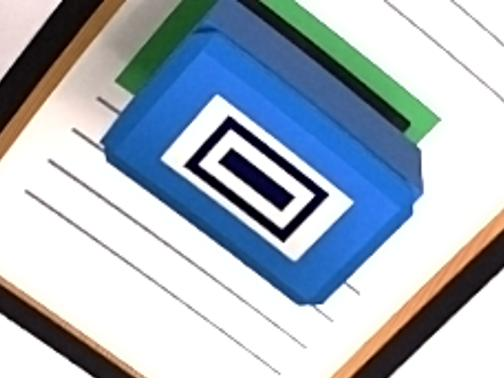

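Scaled by 5.040 from the camera's image (finer frame: 960x720).

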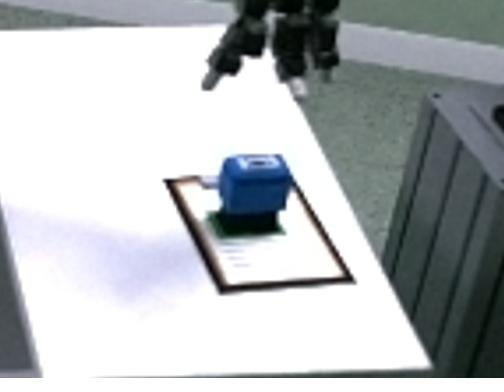

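Call:
move:
  arm2: {"joints":{"joint2_rad":1.85,"joint3_rad":1.6,"joint4_rad":0.25,"joint5_rad":0.0,"joint6_rad":0.0,"hand_index_abd":0.0,"hand_ring_abd":0.0,"hand_middle_mcp":0.754,"hand_middle_pip":0.578,"hand_middle_dip":0.696,"hand_speed":-0.6},"min_time_s":2.5}

Scene clock: 301.37 s.
Joint torques (N m): arm1=[0.38 0.79 9.62 1.92 0.03 -0.12] | arm2=[0.26 -17.67 8.72 2.51 0.14 -0.01] | arm3=[-0.21 2.84 9.91 2.71 -0.09 -0.07]
Motor temperatures (°C): arm1=[26 27 34 26 26 28] | arm2=[23 33 34 27 23 24] | arm3=[27 27 35 27 23 24]
Heat: arm1: hottest joint3_rad 34 °C; arm2: hottest joint3_rad 34 °C; arm3: hottest joint3_rad 35 °C.
move: arm2 off_target
Joint velocities: within noise
arm1, arm3: as last shown
arm1.index_mcp_current_ma: -7
arm1.index_abd_current_ma: -9
arm1.index_pip_current_ma: 0
arm1.index_dip_current_ma: -9
arm1.middle_mcp_current_ma: 16
arm1.middle_abd_current_ma: -1
arm1.middle_pip_current_ma: 24
arm1.middle_dip_current_ma: 7
arm1.ring_mcp_current_ma: 2
arm1.ring_abd_current_ma: 6
arm1.ring_pip_current_ma: 18
arm1.ring_dip_current_ma: 11
arm1.thumb_cmc_current_ma: 27
arm1.thumb_axl_current_ma: 1
arm1.thumb_mcp_current_ma: 2
arm1.thumb_ipl_current_ma: -4
arm2.joint_positions: joint1_rad=+1.466 joint2_rad=+1.859 joint3_rad=+1.607 joint4_rad=+0.232 joint5_rad=-0.003 joint6_rad=-0.014 hand_index_mcp=+0.772 hand_index_abd=+0.001 hand_index_pip=+0.588 hand_index_dip=+0.699 hand_middle_mcp=+0.776 hand_middle_abd=-0.009 hand_middle_pip=+0.589 hand_middle_dip=+0.700 hand_ring_mcp=+0.774 hand_ring_abd=-0.005 hand_ring_pip=+0.577 hand_ring_dip=+0.698 hand_thumb_cmc=+0.731 hand_thumb_axl=+0.677 hand_thumb_mcp=+0.219 hand_thumb_ipl=+0.168 hand_current_limit=+0.400 hand_speed=-0.600
arm2.joint_status: hand_middle_mcp off_target (ended at +0.776, target +0.754); the others done
arm2.hand_state: goal,goal,goal,goal,blocked,goal,goal,goal,blocked,goal,goal,goal,goal,goal,goal,goal
arm2.index_mcp_current_ma: 10
arm2.index_abd_current_ma: 1
arm2.index_pip_current_ma: -11
arm2.index_dip_current_ma: 15
arm2.middle_mcp_current_ma: 17
arm2.middle_abd_current_ma: -14
arm2.middle_pip_current_ma: 10
arm2.middle_dip_current_ma: -4
arm2.ring_mcp_current_ma: -6
arm2.ring_abd_current_ma: -15
arm2.ring_pip_current_ma: 9
arm2.ring_dip_current_ma: -3
arm2.thumb_cmc_current_ma: 15
arm2.thumb_axl_current_ma: 13
arm2.thumb_mcp_current_ma: 5
arm2.thumb_ipl_current_ma: 12
arm2.hand_goal_index_mcp: 0.754
arm2.hand_goal_index_abd: 0.000
arm2.hand_goal_index_pip: 0.578
arm2.hand_goal_index_dip: 0.696
arm2.hand_goal_middle_mcp: 0.754
arm2.hand_goal_middle_abd: 0.000
arm2.hand_goal_middle_pip: 0.578
arm2.hand_goal_middle_dip: 0.696
arm2.hand_goal_ring_mcp: 0.754
arm2.hand_goal_ring_abd: 0.000
arm2.hand_goal_ring_pip: 0.578
arm2.hand_goal_ring_dip: 0.696
arm2.hand_goal_thumb_cmc: 0.714
arm2.hand_goal_thumb_axl: 0.678
arm2.hand_goal_thumb_mcp: 0.226
arm2.hand_goal_thumb_ipl: 0.168
arm2.hand: x=+0.8095 y=+0.1862 z=+1.4026 quat_wxyz=(+0.414, +0.406, +0.585, +0.568)
arm2.hand_target: x=+0.8036 y=+0.1892 z=+1.4098 quat_wxyz=(+0.413, +0.405, +0.577, +0.577)
arm2.hand_status: not commanded
arm3.index_mcp_current_ma: 4
arm3.index_abd_current_ma: 14
arm3.index_pip_current_ma: 0
arm3.index_dip_current_ma: -1
arm3.middle_mcp_current_ma: 8
arm3.middle_abd_current_ma: -20
arm3.middle_dip_current_ma: 6
arm3.ring_mcp_current_ma: -16
arm3.ring_abd_current_ma: -18
arm3.ring_pip_current_ma: -17
arm3.ring_dip_current_ma: 2
arm3.thumb_cmc_current_ma: -2
arm3.thumb_axl_current_ma: 4
arm3.thumb_mcp_current_ma: -6
arm3.thumb_ipl_current_ma: -6
pictures: none

Call:
move:
  arm2: {"joints":{"joint1_rad":1.489,"joint2_rad":2.206,"joint3_rad":1.1735,"joint4_rad":1.0325,"joint5_rad":0.0,"joint6_rad":0.013},"min_time_s":2.5}
  cameras: ["arm2_cam_wrist","room_a","room_b"]

Call:
zoom_image:
  camera: "room_b"
  region: [370, 180, 490, 270]

Call:
zoom_image:
  camera: "room_a"
  region: [160, 130, 280, 220]

Scene clock: 305.43 s.
Joint torques (N m): arm1=[0.38 0.79 9.63 1.91 0.03 -0.12] | arm2=[0.85 -14.92 5.68 2.55 0.14 0] | arm3=[-0.15 2.96 9.87 2.76 -0.1 -0.09]
Motor temperatures (°C): arm1=[26 27 34 26 26 28] | arm2=[23 33 34 27 23 24] | arm3=[27 27 35 27 23 24]
Heat: arm1: hottest joint3_rad 34 °C; arm2: hottest joint3_rad 34 °C; arm3: hottest joint3_rad 35 °C.
move: arm2 done
Joint velocities: within noise
arm1, arm3: as last shown
arm1.index_mcp_current_ma: 4
arm1.index_abd_current_ma: -2
arm1.index_pip_current_ma: 3
arm1.index_dip_current_ma: 3
arm1.middle_mcp_current_ma: 2
arm1.middle_abd_current_ma: -11
arm1.middle_pip_current_ma: 2
arm1.ring_mcp_current_ma: 3
arm1.ring_abd_current_ma: 12
arm1.ring_pip_current_ma: -19
arm1.ring_dip_current_ma: 16
arm1.thumb_cmc_current_ma: -6
arm1.thumb_axl_current_ma: 4
arm1.thumb_mcp_current_ma: -7
arm1.thumb_ipl_current_ma: 12
arm2.joint_positions: joint1_rad=+1.474 joint2_rad=+2.184 joint3_rad=+1.176 joint4_rad=+1.014 joint5_rad=-0.003 joint6_rad=+0.000 hand_index_mcp=+0.774 hand_index_abd=+0.001 hand_index_pip=+0.588 hand_index_dip=+0.699 hand_middle_mcp=+0.778 hand_middle_abd=-0.009 hand_middle_pip=+0.589 hand_middle_dip=+0.700 hand_ring_mcp=+0.776 hand_ring_abd=-0.005 hand_ring_pip=+0.577 hand_ring_dip=+0.698 hand_thumb_cmc=+0.732 hand_thumb_axl=+0.677 hand_thumb_mcp=+0.219 hand_thumb_ipl=+0.168 hand_current_limit=+0.400 hand_speed=-0.600
arm2.joint_status: all done
arm2.hand_state: blocked,goal,goal,goal,blocked,goal,goal,goal,blocked,goal,goal,goal,goal,goal,goal,goal
arm2.index_mcp_current_ma: 0
arm2.index_abd_current_ma: 11
arm2.index_pip_current_ma: -2
arm2.index_dip_current_ma: 6
arm2.middle_mcp_current_ma: 21
arm2.middle_abd_current_ma: 4
arm2.middle_pip_current_ma: 15
arm2.middle_dip_current_ma: -11
arm2.ring_mcp_current_ma: 1
arm2.ring_abd_current_ma: 8
arm2.ring_pip_current_ma: 0
arm2.ring_dip_current_ma: -16
arm2.thumb_cmc_current_ma: 33
arm2.thumb_axl_current_ma: -3
arm2.thumb_mcp_current_ma: -13
arm2.thumb_ipl_current_ma: 13
arm2.hand_goal_index_mcp: 0.754
arm2.hand_goal_index_abd: 0.000
arm2.hand_goal_index_pip: 0.578
arm2.hand_goal_index_dip: 0.696
arm2.hand_goal_middle_mcp: 0.754
arm2.hand_goal_middle_abd: 0.000
arm2.hand_goal_middle_pip: 0.578
arm2.hand_goal_middle_dip: 0.696
arm2.hand_goal_ring_mcp: 0.754
arm2.hand_goal_ring_abd: 0.000
arm2.hand_goal_ring_pip: 0.578
arm2.hand_goal_ring_dip: 0.696
arm2.hand_goal_thumb_cmc: 0.714
arm2.hand_goal_thumb_axl: 0.678
arm2.hand_goal_thumb_mcp: 0.226
arm2.hand_goal_thumb_ipl: 0.168
arm2.hand: x=+0.7471 y=+0.1667 z=+1.1076 quat_wxyz=(+0.413, +0.402, +0.576, +0.579)
arm2.hand_target: x=+0.7427 y=+0.1753 z=+1.0947 quat_wxyz=(+0.405, +0.404, +0.577, +0.583)
arm2.hand_status: not commanded
arm3.index_abd_current_ma: 9
arm3.index_pip_current_ma: 1
arm3.index_dip_current_ma: -2
arm3.middle_mcp_current_ma: -7
arm3.middle_abd_current_ma: -11
arm3.middle_pip_current_ma: -10
arm3.middle_dip_current_ma: 2
arm3.ring_mcp_current_ma: -11
arm3.ring_abd_current_ma: -8
arm3.ring_pip_current_ma: 0
arm3.ring_dip_current_ma: 6
arm3.thumb_cmc_current_ma: 0
arm3.thumb_axl_current_ma: 23
arm3.thumb_mcp_current_ma: -3
arm3.thumb_ipl_current_ma: 5
Images, in order (width x height): arm2_cam_wrist 672x504, room_a 672x504, room_b 672x504.

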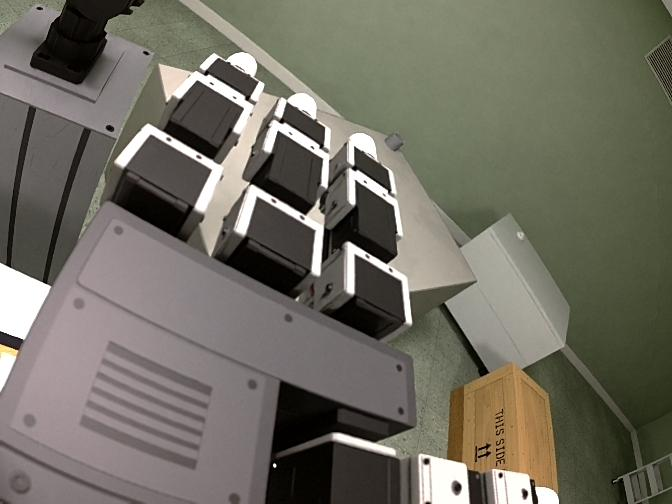

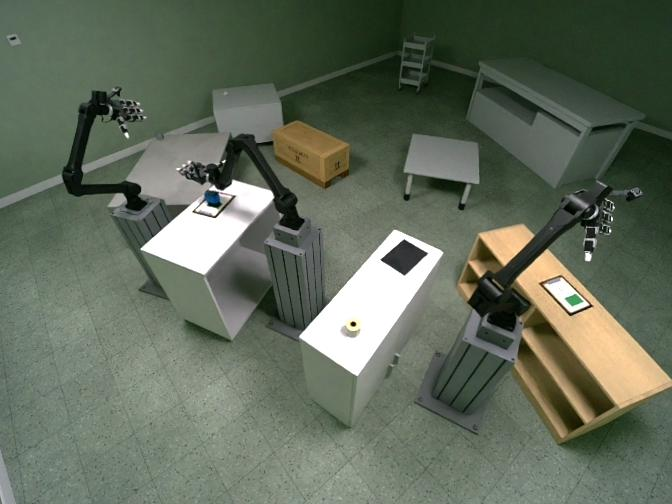

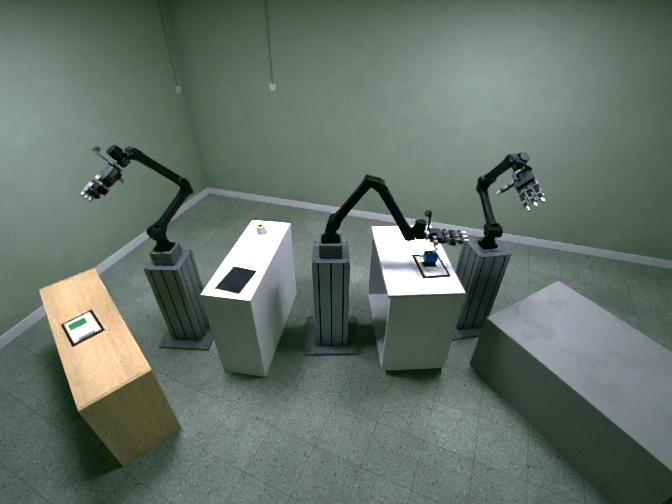

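Scaled by 4.200 from the camera's image (finer frame: 960x720).

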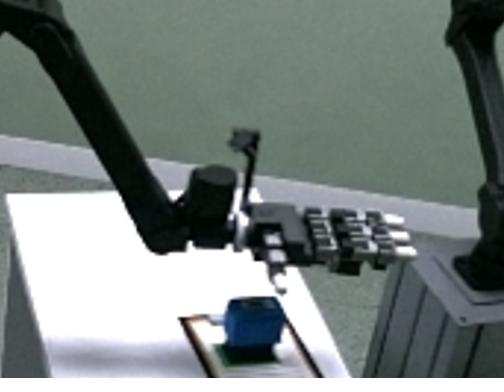

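Scaled by 4.200 from the camera's image (finer frame: 960x720).

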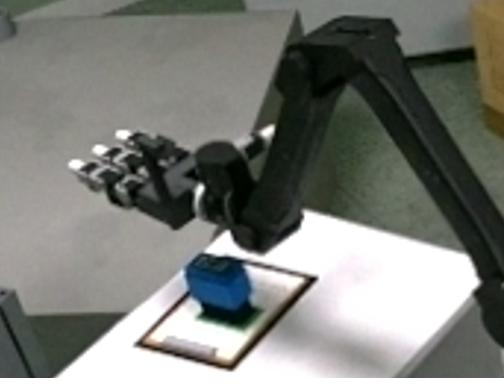

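Call:
zoom_image:
  camera: "room_b"
  region: [405, 215, 475, 270]

Call:
zoom_image:
  camera: "room_a"
  region: [185, 150, 255, 205]

Scaled by 7.200 from the camera's image (finer frame: 960x720).

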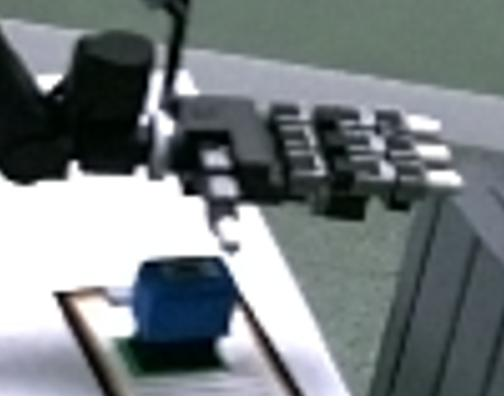

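Scaled by 7.200 from the camera's image (finer frame: 960x720).

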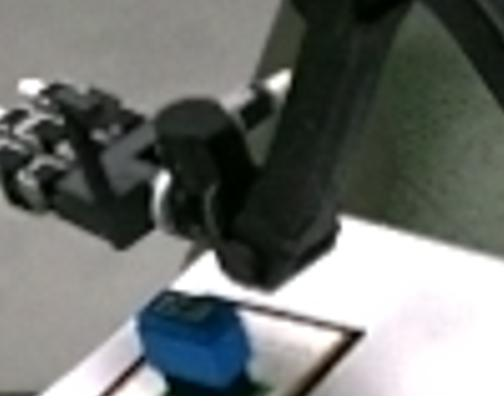

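Call:
move:
  arm2: {"joints":{"joint1_rad":1.501,"joint2_rad":2.359,"joint3_rad":1.216,"joint4_rad":1.143},"min_time_s":2.0}

Scene clock: 312.33 s.
Joint torques (N m): arm1=[0.38 0.85 9.62 1.89 0.03 -0.12] | arm2=[0.91 -14.62 7.06 2.56 0.14 0] | arm3=[-0.67 2.37 9.87 2.65 -0.05 -0.09]
Motor temperatures (°C): arm1=[26 27 34 26 26 28] | arm2=[23 34 33 27 23 24] | arm3=[27 27 35 27 23 24]
Heat: arm1: hottest joint3_rad 34 °C; arm2: hottest joint2_rad 34 °C; arm3: hottest joint3_rad 35 °C.
move: arm2 done
Joint velocities: within noise
arm1, arm3: as last shown
arm1.index_mcp_current_ma: -12
arm1.index_abd_current_ma: 20
arm1.index_pip_current_ma: 4
arm1.index_dip_current_ma: -4
arm1.middle_mcp_current_ma: -3
arm1.middle_abd_current_ma: 1
arm1.middle_pip_current_ma: 35
arm1.middle_dip_current_ma: -4
arm1.ring_mcp_current_ma: -2
arm1.ring_abd_current_ma: 6
arm1.ring_pip_current_ma: 2
arm1.ring_dip_current_ma: 23
arm1.thumb_cmc_current_ma: -5
arm1.thumb_axl_current_ma: -3
arm1.thumb_mcp_current_ma: 8
arm1.thumb_ipl_current_ma: -4
arm2.joint_positions: joint1_rad=+1.486 joint2_rad=+2.329 joint3_rad=+1.187 joint4_rad=+1.124 joint5_rad=-0.003 joint6_rad=+0.000 hand_index_mcp=+0.774 hand_index_abd=+0.001 hand_index_pip=+0.588 hand_index_dip=+0.699 hand_middle_mcp=+0.778 hand_middle_abd=-0.009 hand_middle_pip=+0.589 hand_middle_dip=+0.700 hand_ring_mcp=+0.776 hand_ring_abd=-0.005 hand_ring_pip=+0.577 hand_ring_dip=+0.698 hand_thumb_cmc=+0.732 hand_thumb_axl=+0.677 hand_thumb_mcp=+0.219 hand_thumb_ipl=+0.168 hand_current_limit=+0.400 hand_speed=-0.600
arm2.joint_status: all done
arm2.hand_state: blocked,goal,goal,goal,blocked,goal,goal,goal,blocked,goal,goal,goal,goal,goal,goal,goal
arm2.index_mcp_current_ma: 5
arm2.index_abd_current_ma: -8
arm2.index_pip_current_ma: -3
arm2.index_dip_current_ma: 1
arm2.middle_mcp_current_ma: -4
arm2.middle_abd_current_ma: -15
arm2.middle_pip_current_ma: 5
arm2.middle_dip_current_ma: -13
arm2.ring_mcp_current_ma: -17
arm2.ring_abd_current_ma: 4
arm2.ring_pip_current_ma: 6
arm2.ring_dip_current_ma: -3
arm2.thumb_cmc_current_ma: 10
arm2.thumb_axl_current_ma: -5
arm2.thumb_mcp_current_ma: 0
arm2.thumb_ipl_current_ma: 15
arm2.hand_goal_index_mcp: 0.754
arm2.hand_goal_index_abd: 0.000
arm2.hand_goal_index_pip: 0.578
arm2.hand_goal_index_dip: 0.696
arm2.hand_goal_middle_mcp: 0.754
arm2.hand_goal_middle_abd: 0.000
arm2.hand_goal_middle_pip: 0.578
arm2.hand_goal_middle_dip: 0.696
arm2.hand_goal_ring_mcp: 0.754
arm2.hand_goal_ring_abd: 0.000
arm2.hand_goal_ring_pip: 0.578
arm2.hand_goal_ring_dip: 0.696
arm2.hand_goal_thumb_cmc: 0.714
arm2.hand_goal_thumb_axl: 0.678
arm2.hand_goal_thumb_mcp: 0.226
arm2.hand_goal_thumb_ipl: 0.168
arm2.hand: x=+0.7386 y=+0.1726 z=+1.0345 quat_wxyz=(+0.405, +0.404, +0.585, +0.575)
arm2.hand_target: x=+0.7403 y=+0.1833 z=+1.0295 quat_wxyz=(+0.401, +0.400, +0.580, +0.585)
arm2.hand_status: not commanded
arm3.index_mcp_current_ma: 15
arm3.index_abd_current_ma: 4
arm3.index_pip_current_ma: -6
arm3.index_dip_current_ma: 7
arm3.middle_mcp_current_ma: 0
arm3.middle_abd_current_ma: -10
arm3.middle_pip_current_ma: 2
arm3.middle_dip_current_ma: 6
arm3.ring_mcp_current_ma: -6
arm3.ring_abd_current_ma: -2
arm3.ring_pip_current_ma: -2
arm3.ring_dip_current_ma: 5
arm3.thumb_cmc_current_ma: 3
arm3.thumb_axl_current_ma: 5
arm3.thumb_mcp_current_ma: -10
arm3.thumb_ipl_current_ma: -10
pictures: none

Call:
move:
  arm2: {"joints":{"joint2_rad":2.409,"joint3_rad":1.238,"joint4_rad":1.171},"min_time_s":1.5}
  cameras: ["room_b"]

Call:
zoom_image:
  camera: "room_b"
  region: [405, 225, 475, 280]

Scene clock: 315.13 s.
Joint torques (N m): arm1=[0.32 0.79 9.62 1.91 0.03 -0.12] | arm2=[0.91 -14.74 6.82 2.55 0.14 0] | arm3=[-0.09 2.49 9.98 2.76 -0.06 -0.11]
Motor temperatures (°C): arm1=[26 27 34 26 26 28] | arm2=[23 34 33 27 23 24] | arm3=[27 27 35 27 23 24]
Heat: arm1: hottest joint3_rad 34 °C; arm2: hottest joint2_rad 34 °C; arm3: hottest joint3_rad 35 °C.
move: arm2 done
Joint velocities: within noise
arm1, arm3: as last shown
arm1.index_mcp_current_ma: -9
arm1.index_abd_current_ma: 6
arm1.index_pip_current_ma: 12
arm1.index_dip_current_ma: -2
arm1.middle_mcp_current_ma: 11
arm1.middle_abd_current_ma: -10
arm1.middle_pip_current_ma: 10
arm1.middle_dip_current_ma: -6
arm1.ring_mcp_current_ma: 0
arm1.ring_abd_current_ma: -4
arm1.ring_pip_current_ma: 29
arm1.ring_dip_current_ma: 15
arm1.thumb_cmc_current_ma: 17
arm1.thumb_axl_current_ma: 3
arm1.thumb_mcp_current_ma: -9
arm1.thumb_ipl_current_ma: -8
arm2.joint_positions: joint1_rad=+1.486 joint2_rad=+2.378 joint3_rad=+1.210 joint4_rad=+1.152 joint5_rad=-0.003 joint6_rad=+0.000 hand_index_mcp=+0.774 hand_index_abd=+0.001 hand_index_pip=+0.588 hand_index_dip=+0.699 hand_middle_mcp=+0.778 hand_middle_abd=-0.009 hand_middle_pip=+0.589 hand_middle_dip=+0.700 hand_ring_mcp=+0.776 hand_ring_abd=-0.005 hand_ring_pip=+0.577 hand_ring_dip=+0.698 hand_thumb_cmc=+0.732 hand_thumb_axl=+0.677 hand_thumb_mcp=+0.219 hand_thumb_ipl=+0.168 hand_current_limit=+0.400 hand_speed=-0.600
arm2.joint_status: all done
arm2.hand_state: blocked,goal,goal,goal,blocked,goal,goal,goal,blocked,goal,goal,goal,goal,goal,goal,goal
arm2.index_mcp_current_ma: 12
arm2.index_abd_current_ma: 8
arm2.index_pip_current_ma: -11
arm2.index_dip_current_ma: -5
arm2.middle_mcp_current_ma: 14
arm2.middle_abd_current_ma: 4
arm2.middle_pip_current_ma: 13
arm2.middle_dip_current_ma: 16
arm2.ring_mcp_current_ma: -15
arm2.ring_abd_current_ma: -25
arm2.ring_pip_current_ma: -9
arm2.ring_dip_current_ma: -8
arm2.thumb_cmc_current_ma: 24
arm2.thumb_axl_current_ma: 2
arm2.thumb_mcp_current_ma: 12
arm2.thumb_ipl_current_ma: 12
arm2.hand_goal_index_mcp: 0.754
arm2.hand_goal_index_abd: 0.000
arm2.hand_goal_index_pip: 0.578
arm2.hand_goal_index_dip: 0.696
arm2.hand_goal_middle_mcp: 0.754
arm2.hand_goal_middle_abd: 0.000
arm2.hand_goal_middle_pip: 0.578
arm2.hand_goal_middle_dip: 0.696
arm2.hand_goal_ring_mcp: 0.754
arm2.hand_goal_ring_abd: 0.000
arm2.hand_goal_ring_pip: 0.578
arm2.hand_goal_ring_dip: 0.696
arm2.hand_goal_thumb_cmc: 0.714
arm2.hand_goal_thumb_axl: 0.678
arm2.hand_goal_thumb_mcp: 0.226
arm2.hand_goal_thumb_ipl: 0.168
arm2.hand: x=+0.7403 y=+0.1731 z=+1.0160 quat_wxyz=(+0.405, +0.403, +0.585, +0.576)
arm2.hand_target: x=+0.7412 y=+0.1834 z=+1.0093 quat_wxyz=(+0.401, +0.400, +0.580, +0.585)
arm2.hand_status: not commanded
arm3.index_mcp_current_ma: 7
arm3.index_abd_current_ma: 27
arm3.index_pip_current_ma: -4
arm3.index_dip_current_ma: -15
arm3.middle_mcp_current_ma: 9
arm3.middle_abd_current_ma: -5
arm3.middle_pip_current_ma: -4
arm3.middle_dip_current_ma: 14
arm3.ring_mcp_current_ma: -7
arm3.ring_abd_current_ma: -9
arm3.ring_pip_current_ma: -7
arm3.ring_dip_current_ma: 7
arm3.thumb_cmc_current_ma: 0
arm3.thumb_axl_current_ma: -8
arm3.thumb_mcp_current_ma: -1
arm3.thumb_ipl_current_ma: -4
Images, in order (width x height): room_b 672x504.

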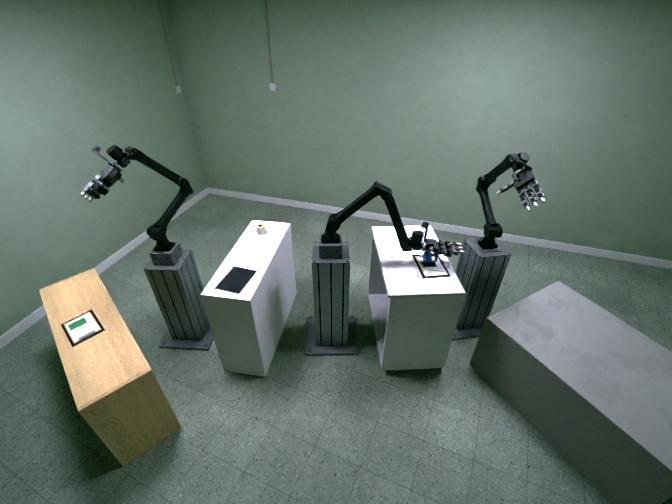

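Scaled by 7.200 from the camera's image (finer frame: 960x720).

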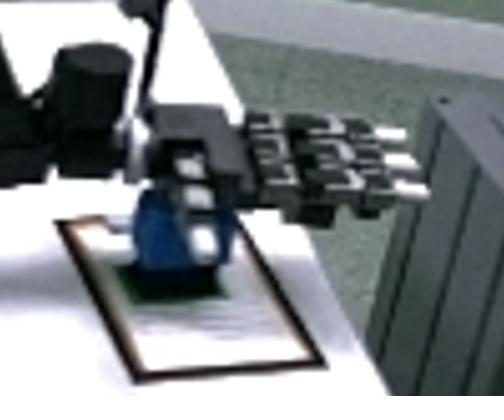

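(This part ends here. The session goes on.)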